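# Hang the power strip on two wall screws

## Task

Put the power strip onto the two screws through its keyhole slots, with the narrow part of each slot uppermost, so that it stays hanging level without being held.

## Robot and tools

Robot: two arms, left_arm and right_arm, each ending in a two-finger gripper. The fingers point along the gripper's +z axis and close along its y axis. The reported end_effector_position is the spot between the finger pads, roughly 1 cm short of the tips. Calibrated bases in the scene frame: left_arm at (-0.023, +0.289, +0.020) m, quat_wxyz (+1.000, 0, 0, +0.029); right_arm at (+0.008, -0.239, +0.040) m, quat_wxyz (+1.000, 0, 0, +0.016).

Frames: the scene frame has its origin at table-top height, halfway between the nominal bases, with +z up, +x reaching out over the table, and left_arm on the +y side (arm names do not match image sides). Reported hand positions, orientations and velocities use the scene frame and can be off by a few cm, more at long reach. Offsets you send are instead measured along each arm's own Hand target axes.

Row layout: every row is 14 numbers, each in [-1, 1]: dx, dy, dz, rx, ry, rz, opening for left_arm, then the same seven for right_arm, always all 14 even if one arm stays put. dx..rz are an offset from that arm's Hand target as it stood when the action or move began (not from the previous row), along the Hand target's axes; 1.0 equals 0.6 m of travel or 180 degrees of turn, and rx, ry, rz form a single rotation vector. Sending the same offset again moves further. Six zeros re-command the current Hand target. Opening is absolute, not an offset: +1 fully open (0.094 m), -1 closed. Any number you send is a command, so to leave a gripper as is, resend its current opening.

execute_actions(actions, cameras): actions is a list of actions; each action is a table of up to 15 rows, one per 1/30 s step, and a short table repeats its final row to fill 15 steps. cameras lists camera names, ["all"], or []; by default images come only when actions is empty. An empty list returns the full state and images.

move(target, speed, blend, opening_speed, grip_force, blocking, cameras): drives grippers along straight lines toward target, one 14-number row or a list of up to 15 rows, all offsets counted from the same starting Hand targets. speed is path top speed in m/s, 0.002 to 2.9 (default 0.25; turning up to twice that in rad/s), one value or one per target. blend in metres rounds corners of a list (0 = stop at each). opening_speed paces the finger command per second on the -1..+1 scale, at least 0.2; use it for slow closing on fragile parts. grip_force is newtons per pad, 10 to 50, per arm or one value; it persists, and lower force closes slower. blocking=false returns early while the move runs. The whole move is capped at 10 s. Paths do not avoid obstacles or the other arm; avoid passing near an arm's own base. Changed openings on later list targets take effect only once everything is at rest there. The result adds a move: line, e.g. done, off_target, moving, held, fault, plus limits such as paced (pose clipped) or held (steps withheld). done means at rest within 10 mm and 2 degrees; neither done nor off_target tells you about contact.

wait(seconds 0 to 10, cameras): lets time pass holding commands; a running move continues. stop(cameras): brakes a running move, needing some distance. zoom_image(camera, region [x0,y0,x1,y1] pixels, max 504 each way): enlarges part of the newest image. Cameras: cam_head_left, cam_head_right, cam_high, cam_low, cam_left_wrist, cam_right_wrist, all 672x504. finished_scene(scene): ends the scene irreversibly; call it only when the strip hangs by itself.

Result lines: Hand target is the last commanded pose after clipping, and the next offsets start from it. The gripper often rests a few cm short due to friction and weight; a new command (even zeros) re-requests it, otherwise send the remaining gap as an offset. Orientation commands are clipped to 40 degrees from the measured orientation each step. grip_measured is the measured opening on the command scale; empty it reads up to ~2.5 mm wide; on a firm part it reads a bit below the part's width. Squeeze rises about 1 N per 0.001 below first touch, then jumps to the force limit. Release by commanding well above grip_measured. Joint torques include gravity and offsets; joints 1-3 wrap at ±28 N m. Joint velocities may say within noise. Tool commands shows current commands.

Joint ranges (rad): waist -2.618..3.054, shoulder 0..3.142, elbow 0..3.142 (straight 2.901), wrist pitch -1.571..1.571, wrist yaw -1.571..1.571, wrist roll -2.094..2.094.

Avoid: dropping the strip or letting it go while moving, anything leaving the table, fast or hard contact with the screws, wall or table, targets pressing far past a contact, arms touching each other or a gripper closing on the other's fingers, and strain on wrist-camera cables (their touches count as the hand's). An arm blocked by something keeps pushing until commanded back past its gripper. Long holding, stretched arms or unreachable targets heat motors: MOTOR HOT appears near 75 °C, at 90 °C that arm folds and stops working, at 100 °C it goes limp. Loose objects may get small random pushes.

Each tool is called after "Call:" as a command line: name --argument value for each argument, lists and objects as JSON in quotes; but a table of rows of numbers goes row by row, as --pt "numbers of a row", without its own name.

## Session

Call:
execute_actions --actions '[]'

Scene clock: 0.00 s.
left_arm: end_effector_position=(+0.3766, +0.3122, +0.1311) grip_measured=+1.000 end_effector_quat_wxyz=(+0.612, -0.032, +0.789, +0.040) | right_arm: end_effector_position=(+0.4128, -0.2639, +0.1612) grip_measured=+1.000 end_effector_quat_wxyz=(+0.601, +0.102, +0.790, -0.070)
Joint positions: left_arm=[-0.045 1.558 0.342 0.966 -0.09 0.002 0.094] | right_arm=[0.036 1.518 0.41 0.823 0.299 0.099 0.094]
Joint velocities: within noise
Joint torques (N m): no reading
Heat: left arm: 38 °C; right arm: 33 °C.
Hand target: left_arm +0.3779, +0.3122, +0.1344; +0.615, -0.032, +0.787, +0.041 | right_arm +0.4153, -0.2640, +0.1687; +0.609, +0.104, +0.784, -0.069
Tool commands: left_gripper/opening=+1.0 right_gripper/opening=+1.0

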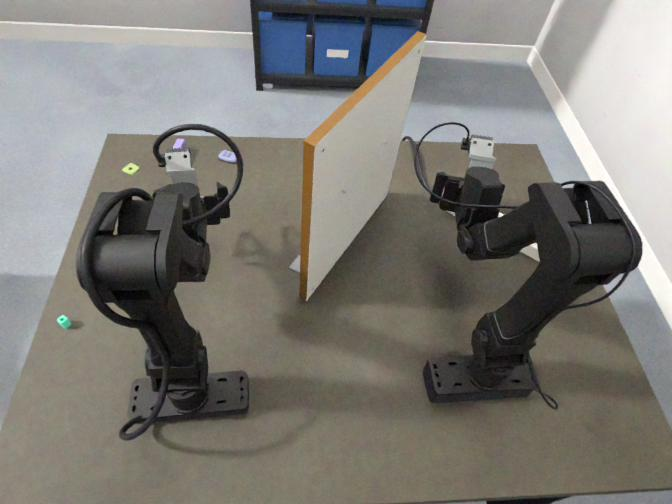

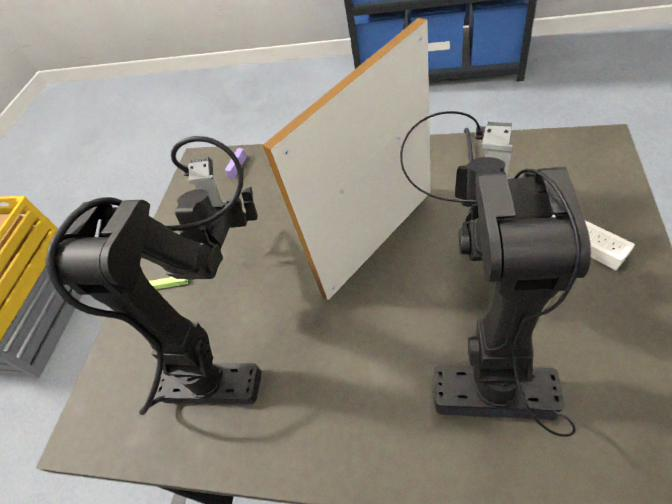

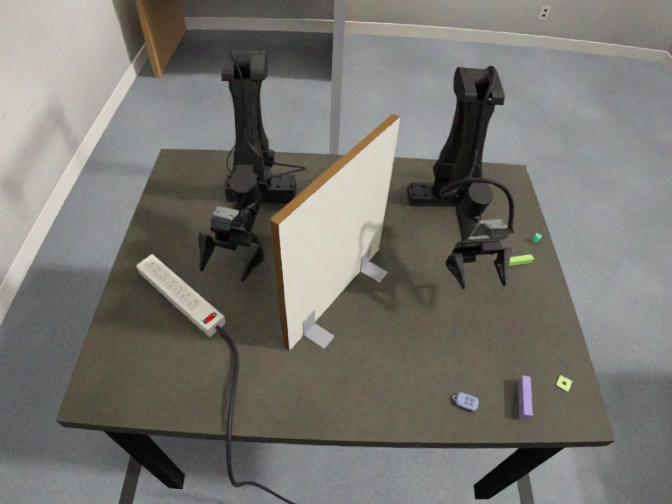

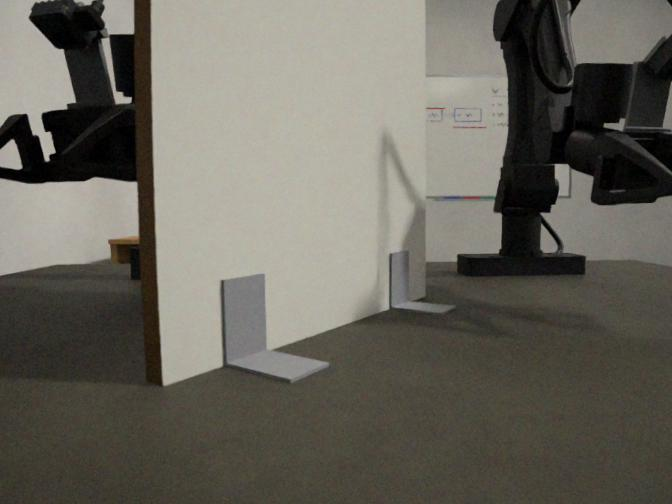

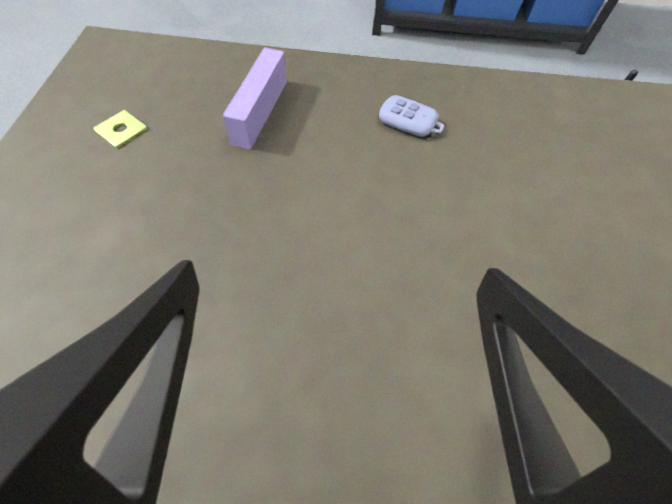

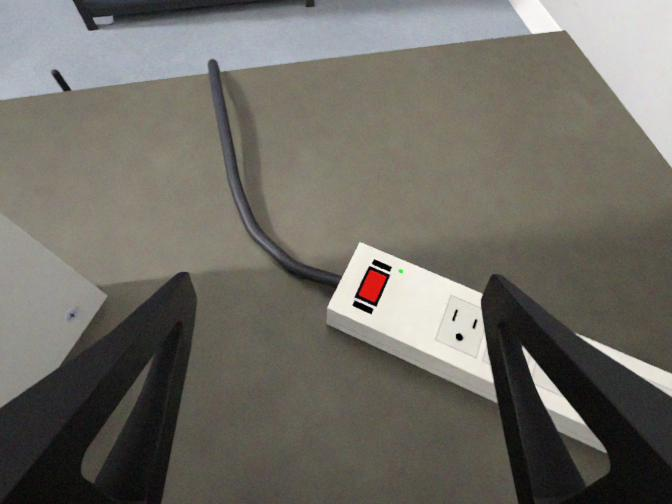

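Call:
zoom_image --camera "cam_head_right" --region '[240, 0, 480, 310]'

Call:
zoom_image --camera "cam_head_left" --region '[280, 20, 480, 310]'

Call:
zoom_image --camera "cam_high" --region '[110, 100, 420, 360]'

Scaled by 1.626.

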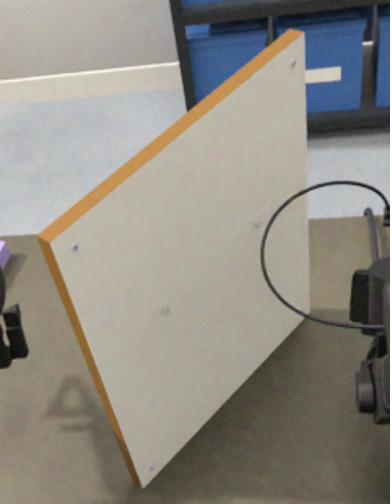

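Scaled by 1.738.

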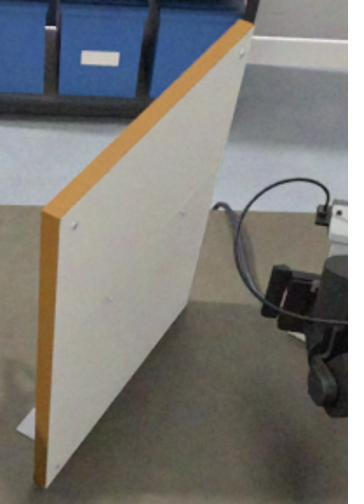

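Scaled by 1.626.

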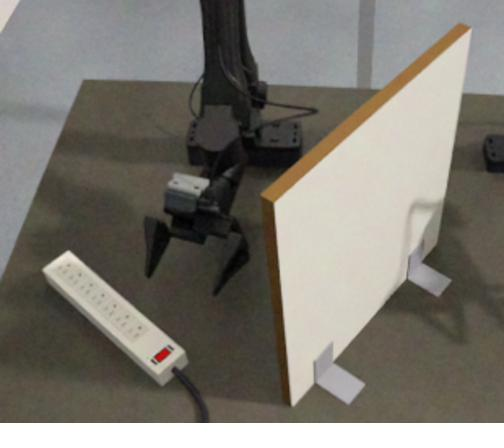

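Call:
move --target '[0,0,0,0,0,0,1,-0.1815,-0.2607,-0.0575,-0.2197,0.380,-0.293,1]' --speed 0.4 --cameras '["all"]'

Scene clock: 99.00 s.
left_arm: end_effector_position=(+0.3766, +0.3122, +0.1311) grip_measured=+1.000 end_effector_quat_wxyz=(+0.612, -0.032, +0.789, +0.040) | right_arm: end_effector_position=(+0.3666, -0.4158, +0.2752) grip_measured=+1.000 end_effector_quat_wxyz=(+0.079, -0.394, +0.911, -0.094)
Joint positions: left_arm=[-0.045 1.558 0.342 0.966 -0.09 0.002 0.094] | right_arm=[-0.492 1.931 2.154 -1.548 0.001 -1.277 0.094]
Joint torques (N m): left_arm=[-0.05 -6.91 6.53 2.22 -0.04 -0.01] | right_arm=[0.16 -7.12 8.32 0.53 0 -0.02]
Heat: left arm: 38 °C; right arm: 39 °C.
Hand target: left_arm +0.3779, +0.3122, +0.1344; +0.615, -0.032, +0.787, +0.041 | right_arm +0.3701, -0.4163, +0.2798; -0.001, -0.401, +0.916, +0.000
Off the commanded pose: left_arm 0.004 m, 0 deg | right_arm 0.006 m, 14 deg.
joint sent to its limit (right arm) — joint 4 (wrist pitch), lower limit. The joint targets are off in orientation, not in position.
move: off_target (right_arm)

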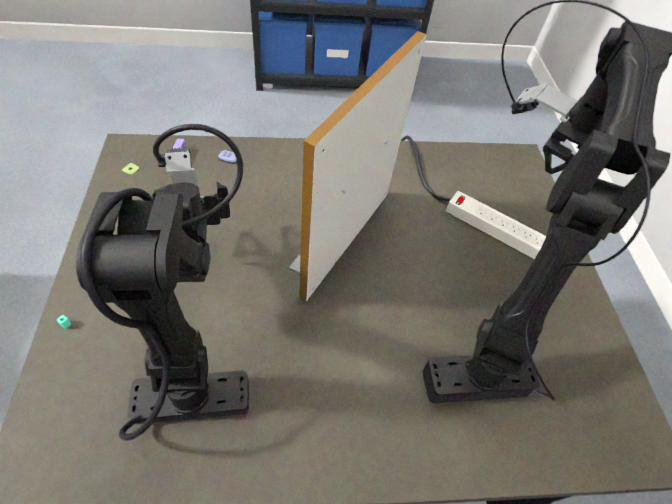

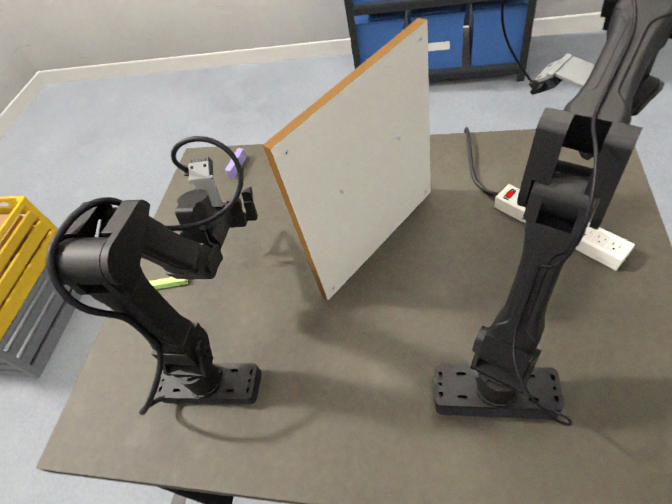

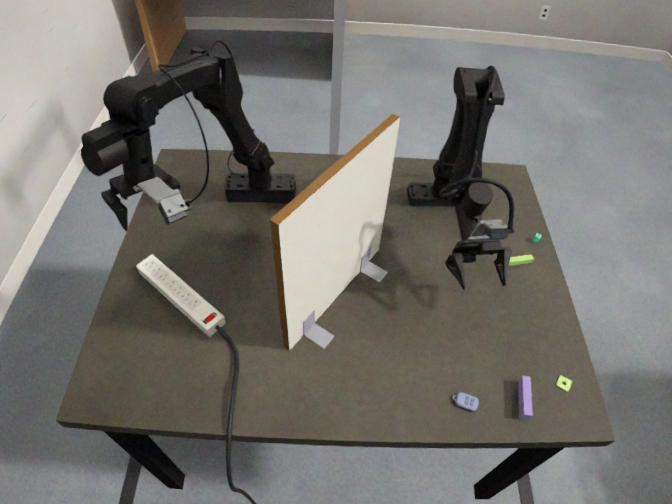

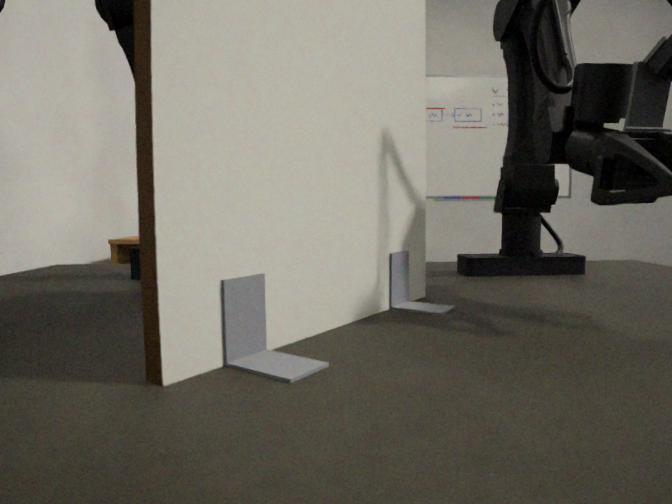

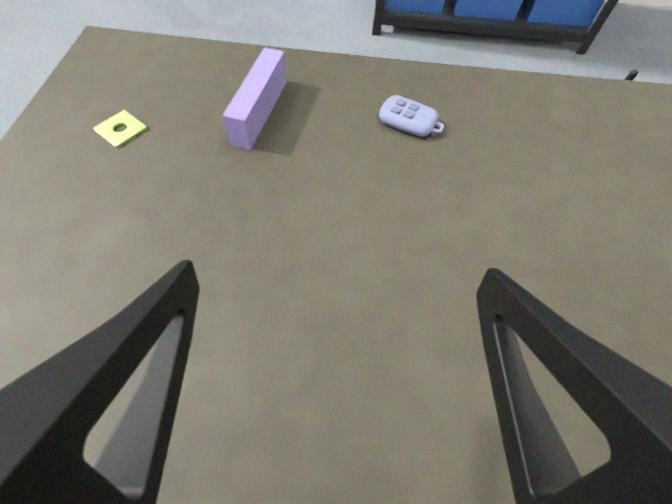

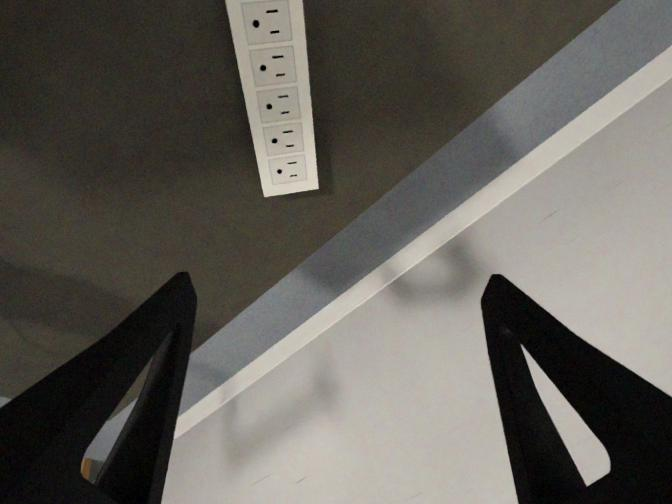

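Call:
move --target '[0,0,0,0,0,0,1,-0.043,0.006,0.2497,0,0,-0.01,1]' --cameras '["cam_right_wrist","cam_high","cam_head_left"]'

Scene clock: 138.63 s.
left_arm: end_effector_position=(+0.3766, +0.3122, +0.1311) grip_measured=+1.000 end_effector_quat_wxyz=(+0.612, -0.032, +0.789, +0.040) | right_arm: end_effector_position=(+0.3832, -0.3971, +0.1357) grip_measured=+1.000 end_effector_quat_wxyz=(+0.001, -0.416, +0.909, -0.005)
Joint positions: left_arm=[-0.045 1.558 0.342 0.966 -0.09 0.002 0.094] | right_arm=[-0.431 2.098 1.858 -1.322 0.005 -1.258 0.094]
Joint torques (N m): left_arm=[-0.03 -6.91 6.54 2.22 -0.04 -0.01] | right_arm=[0.38 -8.61 5.71 0.23 -0.06 0.06]
Heat: left arm: 38 °C; right arm: 42 °C.
Hand target: left_arm +0.3779, +0.3122, +0.1344; +0.615, -0.032, +0.787, +0.041 | right_arm +0.3847, -0.3950, +0.1299; -0.001, -0.415, +0.910, +0.000
Off the commanded pose: left_arm 0.004 m, 0 deg | right_arm 0.006 m, 1 deg.
move: done
Images, in order (width x height): cam_head_left 672x504, cam_high 672x504, cam_right_wrist 672x504.

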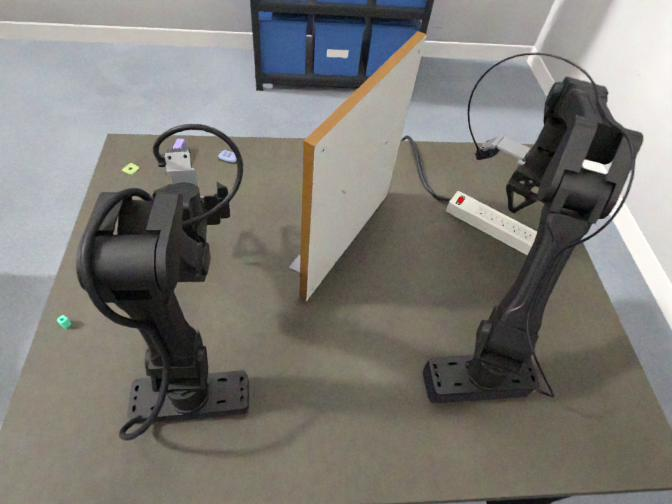

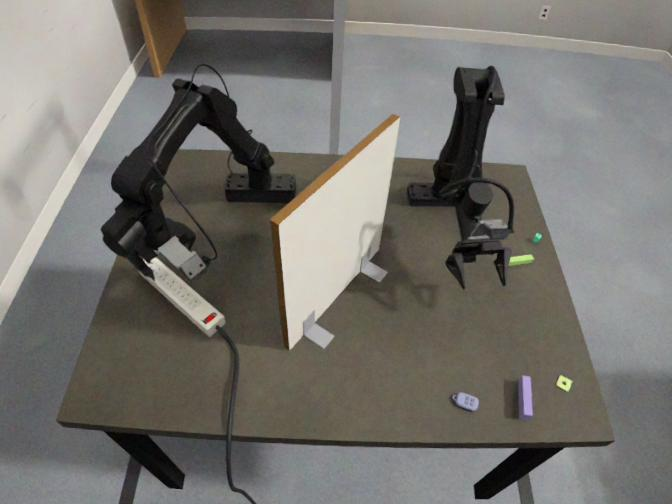

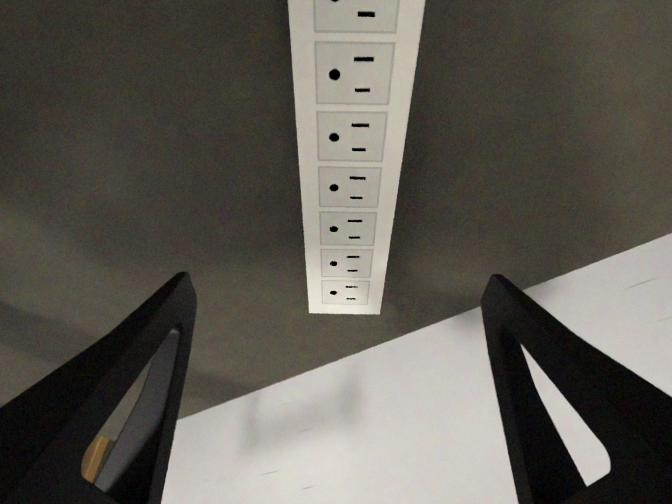

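Call:
zoom_image --camera "cam_head_left" --region '[430, 175, 560, 272]'

Call:
zoom_image --camera "cam_high" --region '[120, 230, 260, 350]'

Scaled by 3.877.

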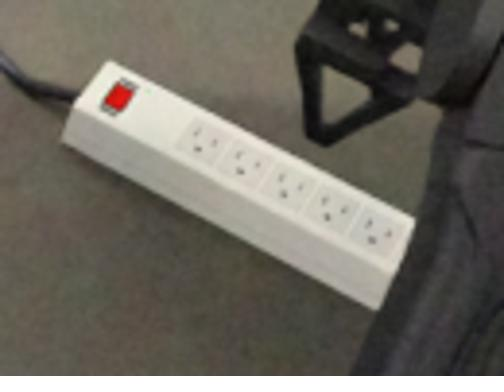

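Scaled by 3.600.

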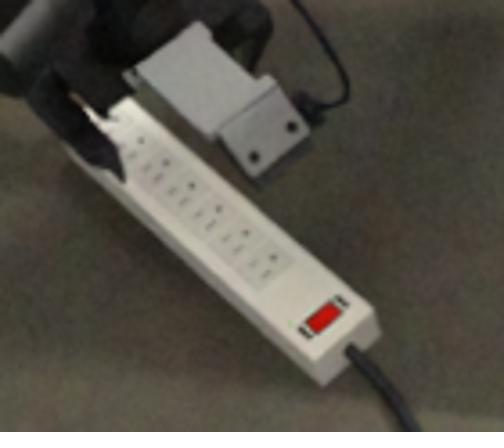

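Call:
move --target '[0,0,0,0,0,0,1,0.016,-0.0133,0.1095,0,0,0.0032,1]' --speed 0.12 --cameras '["cam_right_wrist","cam_high","cam_head_left","cam_low"]'

Call:
zoom_image --camera "cam_high" --region '[90, 200, 290, 350]'

Call:
zoom_image --camera "cam_head_left" --region '[430, 130, 630, 280]'

Scene clock: 166.60 s.
left_arm: end_effector_position=(+0.3766, +0.3122, +0.1311) grip_measured=+1.000 end_effector_quat_wxyz=(+0.612, -0.032, +0.789, +0.040) | right_arm: end_effector_position=(+0.3876, -0.4073, +0.0749) grip_measured=+1.000 end_effector_quat_wxyz=(+0.006, -0.410, +0.912, -0.010)
Joint positions: left_arm=[-0.045 1.558 0.342 0.966 -0.09 0.002 0.094] | right_arm=[-0.45 2.145 1.687 -1.09 0.005 -1.263 0.094]
Joint torques (N m): left_arm=[-0.03 -6.91 6.53 2.22 -0.04 -0.01] | right_arm=[-0.43 -8.2 5.24 0.27 -0.07 -0.07]
Heat: left arm: 38 °C; right arm: 39 °C.
Hand target: left_arm +0.3779, +0.3122, +0.1344; +0.615, -0.032, +0.787, +0.041 | right_arm +0.3844, -0.4074, +0.0643; -0.001, -0.411, +0.912, +0.000
Off the commanded pose: left_arm 0.004 m, 0 deg | right_arm 0.011 m, 1 deg.
move: off_target (right_arm)
Images, in order (width x height): cam_head_left 672x504, cam_high 672x504, cam_low 672x504, cam_right_wrist 672x504.

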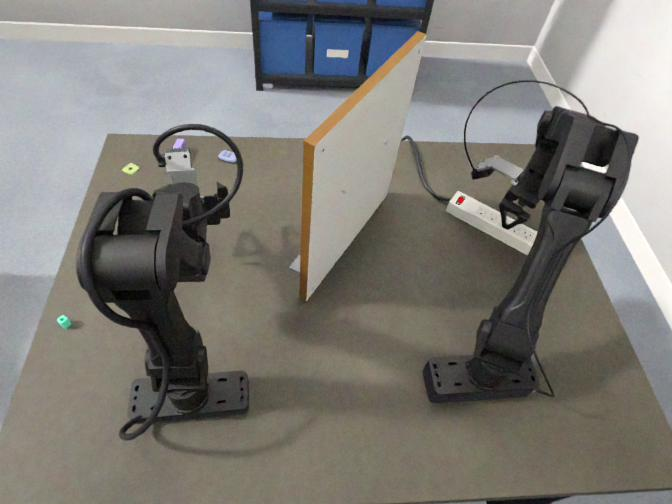

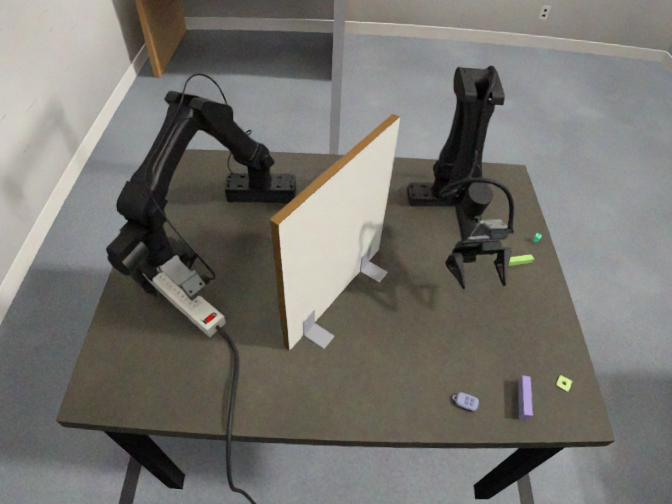

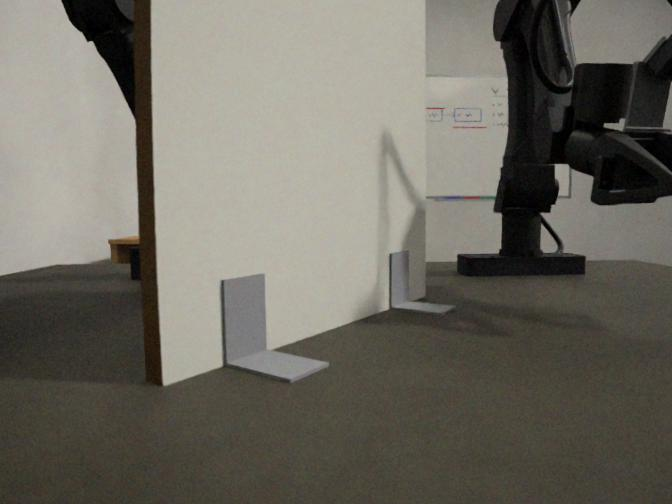

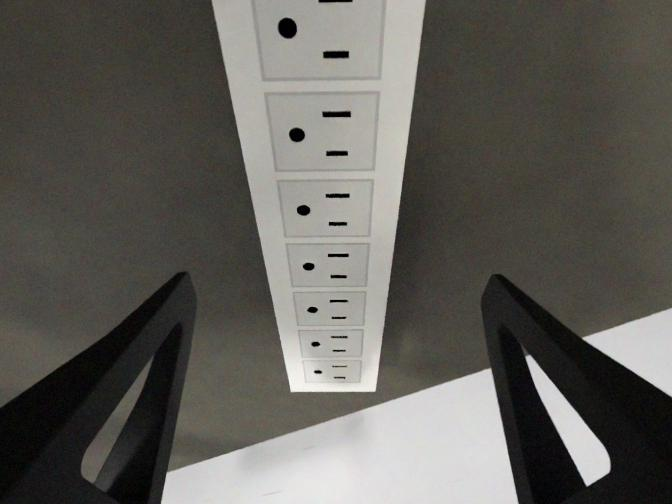

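Scaled by 2.520.

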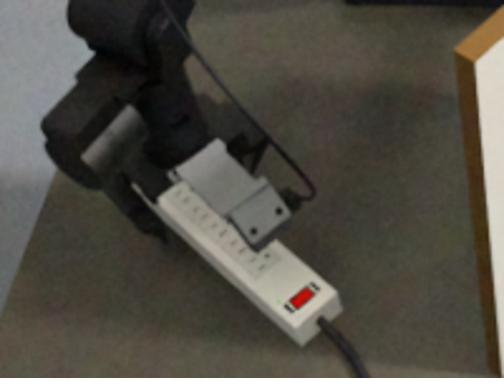

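Scaled by 2.520.

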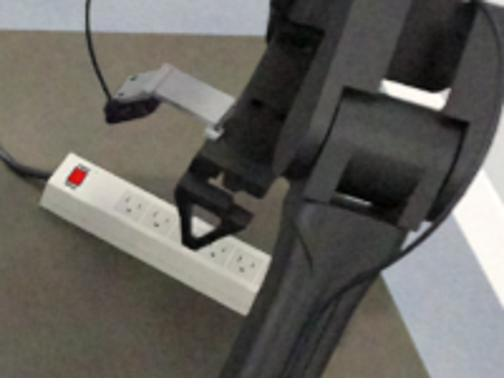

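Call:
move --target '[0,0,0,0,0,0,1,0,0.005,0.0417,0,0,-0.0048,1]' --speed 0.08 --cameras '["cam_right_wrist","cam_head_left"]'

Scene clock: 190.63 s.
left_arm: end_effector_position=(+0.3766, +0.3122, +0.1311) grip_measured=+1.000 end_effector_quat_wxyz=(+0.612, -0.032, +0.789, +0.040) | right_arm: end_effector_position=(+0.3867, -0.4069, +0.0516) grip_measured=+1.000 end_effector_quat_wxyz=(+0.007, -0.416, +0.909, -0.012)
Joint positions: left_arm=[-0.045 1.558 0.342 0.966 -0.09 0.002 0.094] | right_arm=[-0.45 2.16 1.615 -0.997 0.005 -1.275 0.094]
Joint torques (N m): left_arm=[-0.03 -6.91 6.53 2.22 -0.05 -0.01] | right_arm=[-0.28 -7.99 4.9 0.32 -0.06 -0.05]
Heat: left arm: 38 °C; right arm: 37 °C.
Hand target: left_arm +0.3779, +0.3122, +0.1344; +0.615, -0.032, +0.787, +0.041 | right_arm +0.3822, -0.4055, +0.0393; -0.001, -0.418, +0.909, +0.000
Off the commanded pose: left_arm 0.004 m, 0 deg | right_arm 0.013 m, 2 deg.
move: off_target (right_arm)
Images, in order (width x height): cam_head_left 672x504, cam_right_wrist 672x504.

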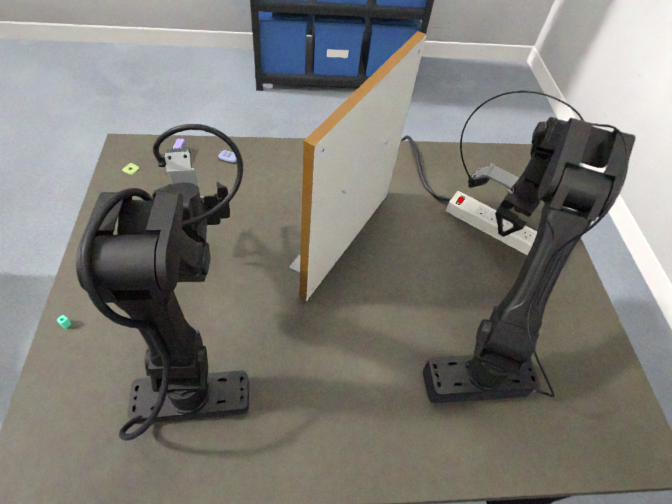

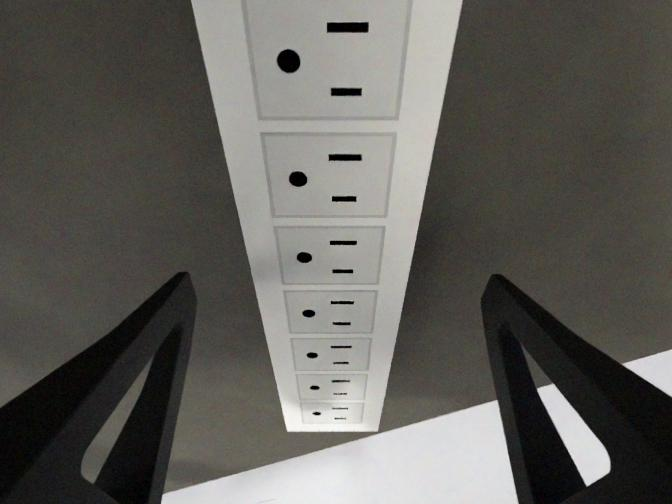

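Call:
move --target '[0,0,0,0,0,0,1,0,0.0036,0.020,0,0,0,1]' --speed 0.05 --cameras '["cam_right_wrist","cam_head_left","cam_head_right"]'

Call:
zoom_image --camera "cam_head_left" --region '[430, 160, 560, 260]'

Call:
zoom_image --camera "cam_head_right" --region '[470, 150, 650, 280]'

Scene clock: 199.07 s.
left_arm: end_effector_position=(+0.3766, +0.3122, +0.1311) grip_measured=+1.000 end_effector_quat_wxyz=(+0.612, -0.032, +0.789, +0.040) | right_arm: end_effector_position=(+0.3858, -0.4065, +0.0406) grip_measured=+1.000 end_effector_quat_wxyz=(+0.008, -0.416, +0.909, -0.013)
Joint positions: left_arm=[-0.045 1.558 0.342 0.966 -0.09 0.002 0.094] | right_arm=[-0.45 2.167 1.58 -0.953 0.005 -1.275 0.094]
Joint torques (N m): left_arm=[-0.03 -6.9 6.54 2.22 -0.04 -0.01] | right_arm=[-0.09 -7.83 4.68 0.27 -0.07 -0.05]
Heat: left arm: 38 °C; right arm: 36 °C.
Hand target: left_arm +0.3779, +0.3122, +0.1344; +0.615, -0.032, +0.787, +0.041 | right_arm +0.3805, -0.4040, +0.0272; -0.001, -0.418, +0.909, +0.000
Off the commanded pose: left_arm 0.004 m, 0 deg | right_arm 0.015 m, 2 deg.
move: off_target (right_arm)
Images, in order (width x height): cam_head_left 672x504, cam_head_right 672x504, cam_right_wrist 672x504.

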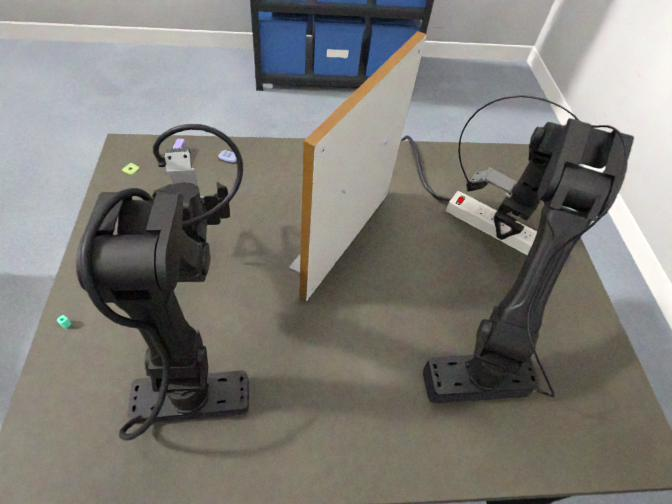

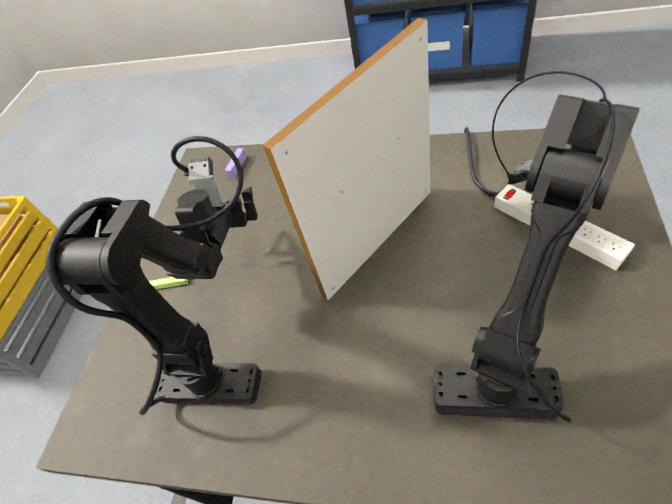

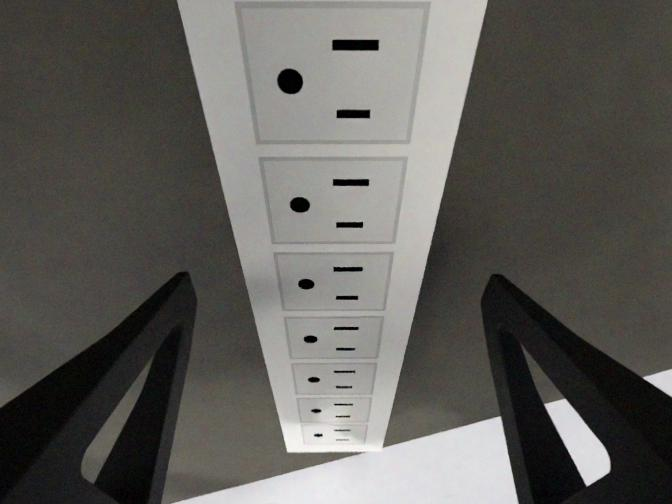

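Scaled by 3.877.

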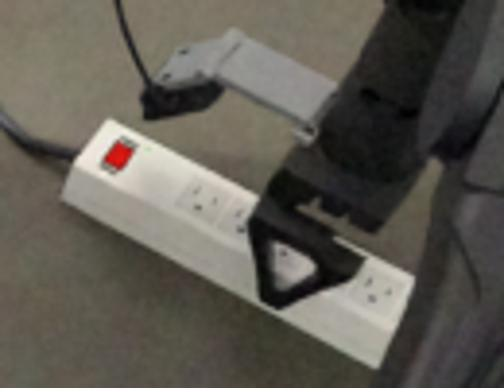

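Scaled by 2.800.

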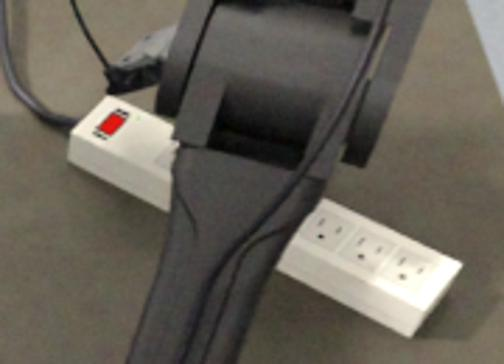

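Call:
move --pt "0 0 0 0 0 0 1 0 0.003 0.0167 0 0 0 1" --speed 0.05

Call:
move --pt "0 0 0 0 0 0 1 0 0 0 0 0 0 0.2" --speed 0.05 --opening_speed 1.0 --grip_force 20 --cameras '["cam_right_wrist","cam_head_left"]'

Call:
zoom_image --camera "cam_head_left" --region '[430, 160, 560, 260]'

Scene clock: 215.20 s.
left_arm: end_effector_position=(+0.3766, +0.3122, +0.1311) grip_measured=+1.000 end_effector_quat_wxyz=(+0.612, -0.032, +0.789, +0.040) | right_arm: end_effector_position=(+0.3844, -0.4059, +0.0305) grip_measured=+1.000 end_effector_quat_wxyz=(+0.008, -0.416, +0.909, -0.013)
Joint positions: left_arm=[-0.045 1.558 0.342 0.966 -0.09 0.002 0.094] | right_arm=[-0.45 2.176 1.552 -0.916 0.005 -1.275 0.094]
Joint torques (N m): left_arm=[-0.02 -6.91 6.53 2.22 -0.04 -0.01] | right_arm=[-0.08 -7.88 4.64 0.33 -0.06 -0.04]
Heat: left arm: 38 °C; right arm: 36 °C.
Hand target: left_arm +0.3779, +0.3122, +0.1344; +0.615, -0.032, +0.787, +0.041 | right_arm +0.3792, -0.4029, +0.0173; -0.001, -0.418, +0.909, +0.000
Off the commanded pose: left_arm 0.004 m, 0 deg | right_arm 0.015 m, 2 deg.
move: off_target (right_arm)

Scene clock: 218.53 s.
left_arm: end_effector_position=(+0.3766, +0.3122, +0.1311) grip_measured=+1.000 end_effector_quat_wxyz=(+0.612, -0.032, +0.789, +0.040) | right_arm: end_effector_position=(+0.3845, -0.4059, +0.0305) grip_measured=+0.202 end_effector_quat_wxyz=(+0.008, -0.416, +0.909, -0.013)
Joint positions: left_arm=[-0.045 1.558 0.342 0.966 -0.09 0.002 0.094] | right_arm=[-0.45 2.176 1.552 -0.915 0.005 -1.275 0.056]
Joint torques (N m): left_arm=[-0.05 -6.9 6.54 2.22 -0.04 -0.01] | right_arm=[-0.03 -7.83 4.7 0.3 -0.06 -0.04]
Heat: left arm: 38 °C; right arm: 36 °C.
Hand target: left_arm +0.3779, +0.3122, +0.1344; +0.615, -0.032, +0.787, +0.041 | right_arm +0.3792, -0.4029, +0.0173; -0.001, -0.418, +0.909, +0.000
Off the commanded pose: left_arm 0.004 m, 0 deg | right_arm 0.014 m, 2 deg.
grip_force (N): 20, 20
move: off_target (right_arm)
Images, in order (width x height): cam_head_left 672x504, cam_right_wrist 672x504.

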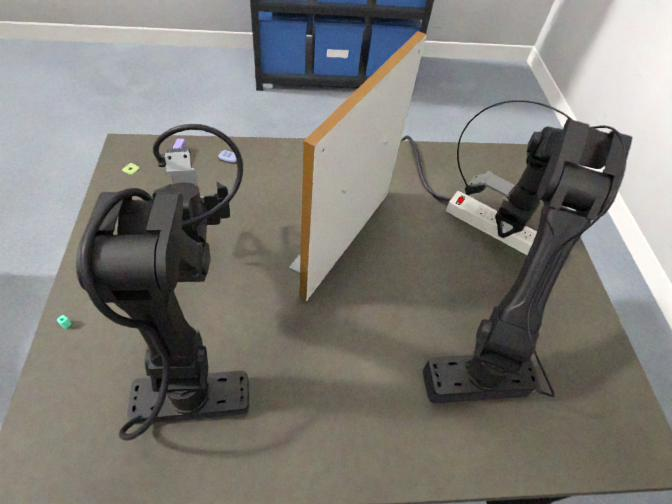

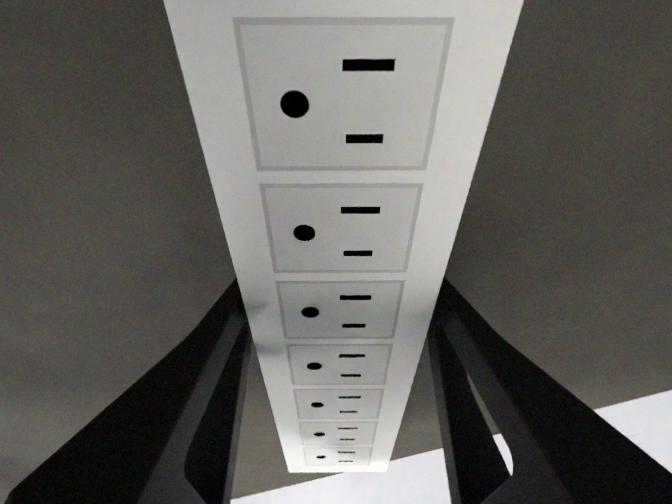

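Scaled by 3.877.

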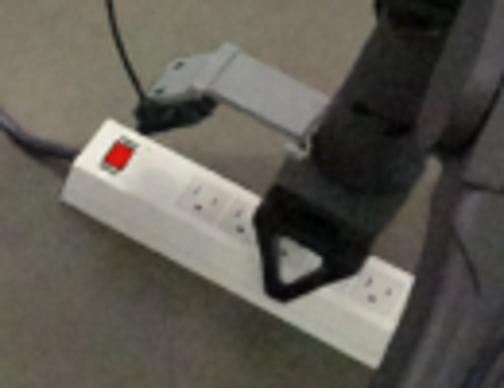

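Call:
move --pt "0 0 0 0 0 0 1 0 0.0 0.0083 0 0 0 0.2" --speed 0.05

Call:
move --pt "0 0 0 0 0 0 1 0 0 0 0 0 0 -0.15" --speed 0.05 --opening_speed 0.3 --grip_force 40 --cameras '["cam_right_wrist","cam_head_left"]'

Call:
zoom_image --camera "cam_head_left" --region '[430, 160, 560, 260]'

Scene clock: 226.30 s.
left_arm: end_effector_position=(+0.3766, +0.3122, +0.1311) grip_measured=+1.000 end_effector_quat_wxyz=(+0.612, -0.032, +0.789, +0.040) | right_arm: end_effector_position=(+0.3846, -0.4060, +0.0255) grip_measured=+0.202 end_effector_quat_wxyz=(+0.008, -0.416, +0.909, -0.013)
Joint positions: left_arm=[-0.045 1.558 0.342 0.966 -0.09 0.002 0.094] | right_arm=[-0.45 2.184 1.544 -0.9 0.005 -1.275 0.056]
Joint torques (N m): left_arm=[-0.03 -6.91 6.53 2.23 -0.04 -0.01] | right_arm=[-0.06 -7.9 4.67 0.27 -0.06 -0.04]
Heat: left arm: 38 °C; right arm: 35 °C.
Hand target: left_arm +0.3779, +0.3122, +0.1344; +0.615, -0.032, +0.787, +0.041 | right_arm +0.3792, -0.4029, +0.0122; -0.001, -0.418, +0.909, +0.000
Off the commanded pose: left_arm 0.004 m, 0 deg | right_arm 0.015 m, 2 deg.
grip_force (N): 20, 20
move: off_target (right_arm)

Scene clock: 227.67 s.
left_arm: end_effector_position=(+0.3766, +0.3122, +0.1311) grip_measured=+1.000 end_effector_quat_wxyz=(+0.612, -0.032, +0.789, +0.040) | right_arm: end_effector_position=(+0.3847, -0.4060, +0.0255) grip_measured=+0.067 end_effector_quat_wxyz=(+0.008, -0.417, +0.909, -0.013)
Joint positions: left_arm=[-0.045 1.558 0.342 0.966 -0.09 0.002 0.094] | right_arm=[-0.45 2.184 1.544 -0.899 0.005 -1.278 0.05]
Joint torques (N m): left_arm=[-0.05 -6.91 6.53 2.23 -0.04 -0.01] | right_arm=[-0.08 -7.87 4.66 0.31 -0.06 -0.01]
Heat: left arm: 38 °C; right arm: 36 °C.
Hand target: left_arm +0.3779, +0.3122, +0.1344; +0.615, -0.032, +0.787, +0.041 | right_arm +0.3791, -0.4029, +0.0122; -0.001, -0.418, +0.909, +0.000
Off the commanded pose: left_arm 0.004 m, 0 deg | right_arm 0.015 m, 2 deg.
grip_force (N): 40, 40
move: off_target (right_arm)
Images, in order (width x height): cam_head_left 672x504, cam_right_wrist 672x504.

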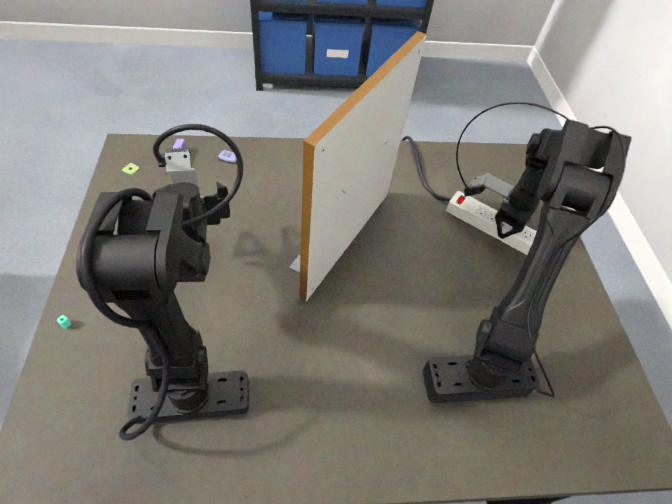

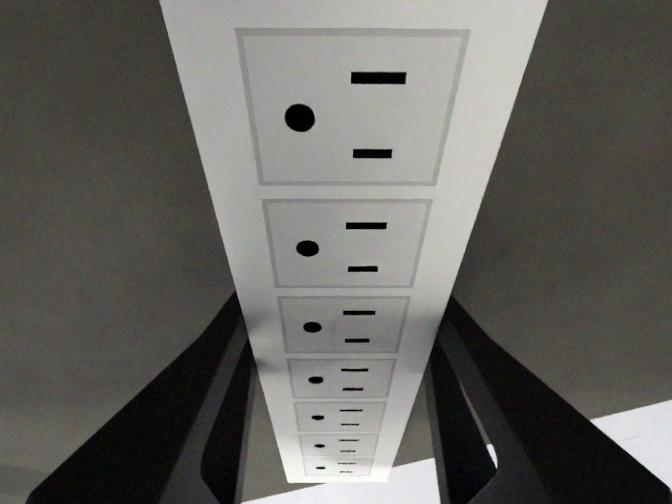

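Scaled by 3.877.

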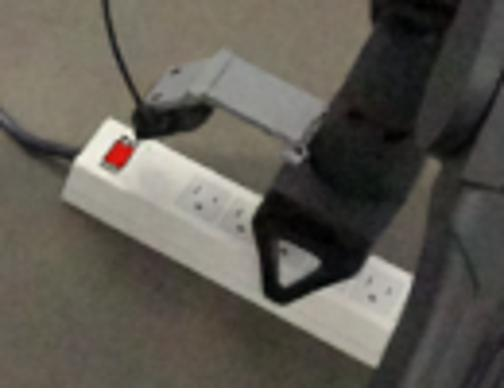

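Call:
move --pt "0 0 0 0 0 0 1 0 0 -0.13 0 0 0 -0.15" --pt "0 0 0 0 0 0 1 0.0167 0.0273 -0.4467 0.4775 -0.1766 -0.1766 -0.15" --speed '[0.12,0.2]' --blend '[0.03,0]' --cameras '["all"]'

Call:
zoom_image --camera "cam_high" --region '[90, 100, 320, 290]'

Scene clock: 250.73 s.
left_arm: end_effector_position=(+0.3766, +0.3122, +0.1311) grip_measured=+1.000 end_effector_quat_wxyz=(+0.612, -0.032, +0.789, +0.040) | right_arm: end_effector_position=(+0.3603, -0.4062, +0.2665) grip_measured=+0.065 end_effector_quat_wxyz=(+0.471, -0.508, +0.522, -0.498)
Joint positions: left_arm=[-0.045 1.558 0.342 0.966 -0.09 0.002 0.094] | right_arm=[-0.784 1.296 0.517 0.7 -0.709 -1.636 0.05]
Joint torques (N m): left_arm=[-0.03 -6.91 6.54 2.23 -0.04 -0.01] | right_arm=[-0.31 -3.48 6.41 2.36 -0.62 0.5]
Heat: left arm: 38 °C; right arm: 37 °C.
Hand target: left_arm +0.3779, +0.3122, +0.1344; +0.615, -0.032, +0.787, +0.041 | right_arm +0.3606, -0.3996, +0.2802; +0.500, -0.500, +0.500, -0.500
Off the commanded pose: left_arm 0.004 m, 0 deg | right_arm 0.015 m, 4 deg.
grip_force (N): 40, 40
move: off_target (right_arm)

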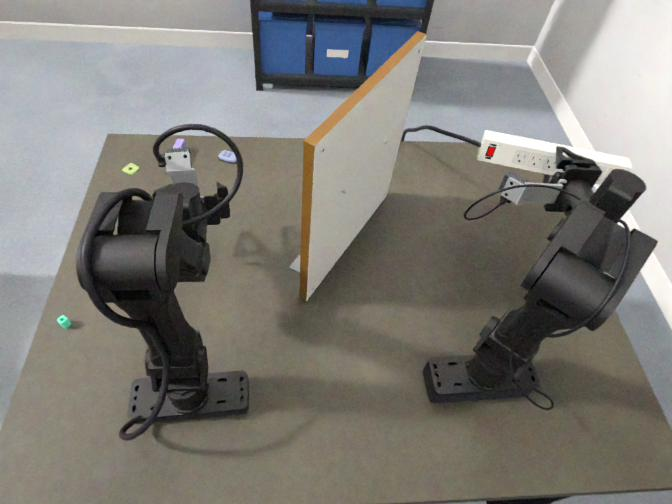

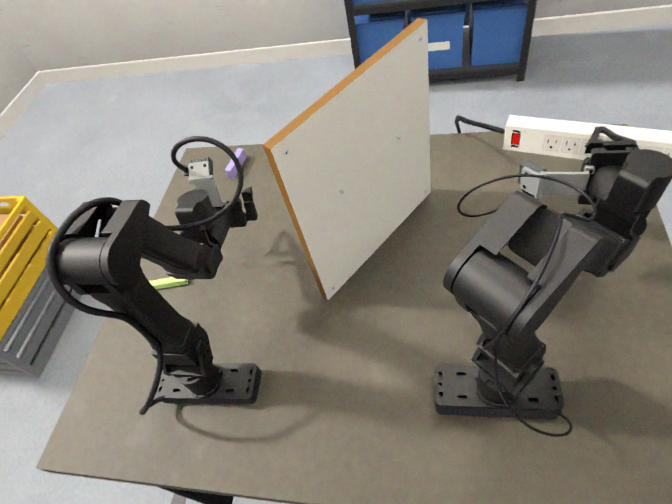

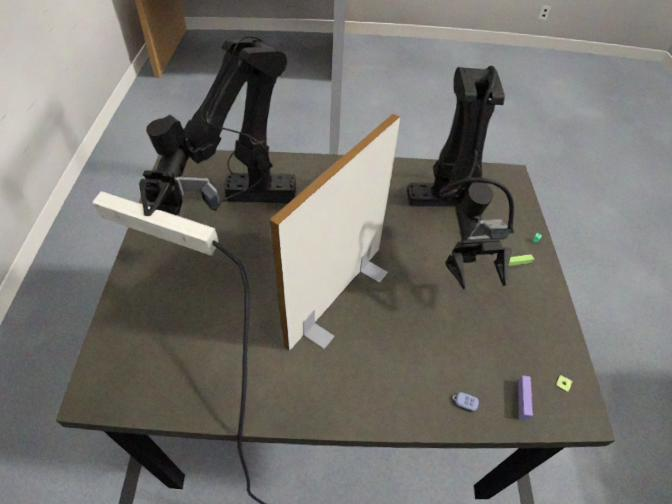

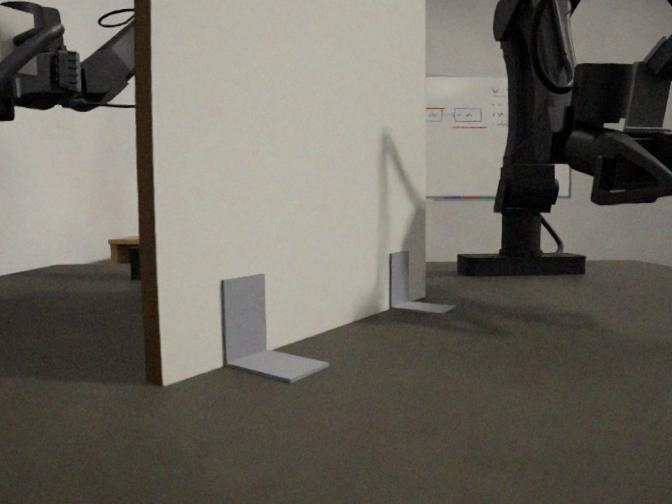

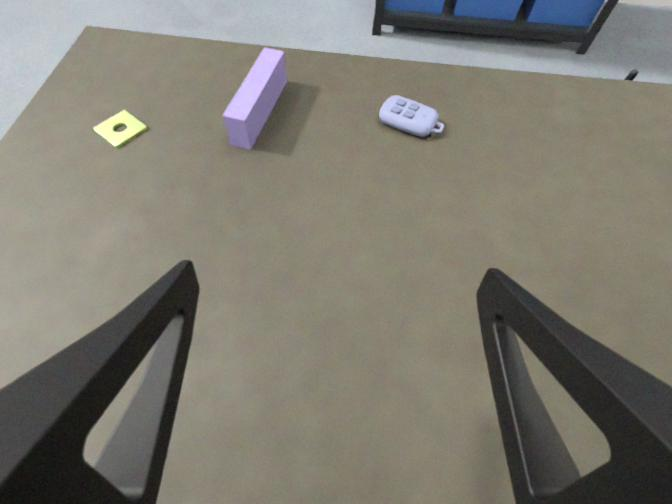

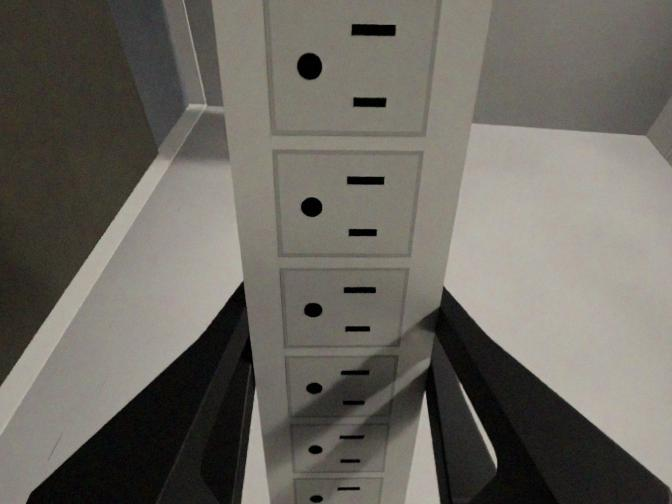

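Scaled by 2.191.

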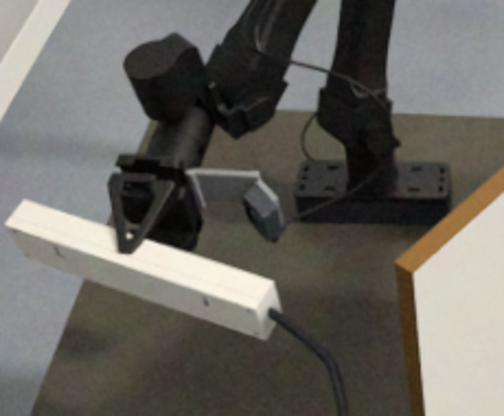

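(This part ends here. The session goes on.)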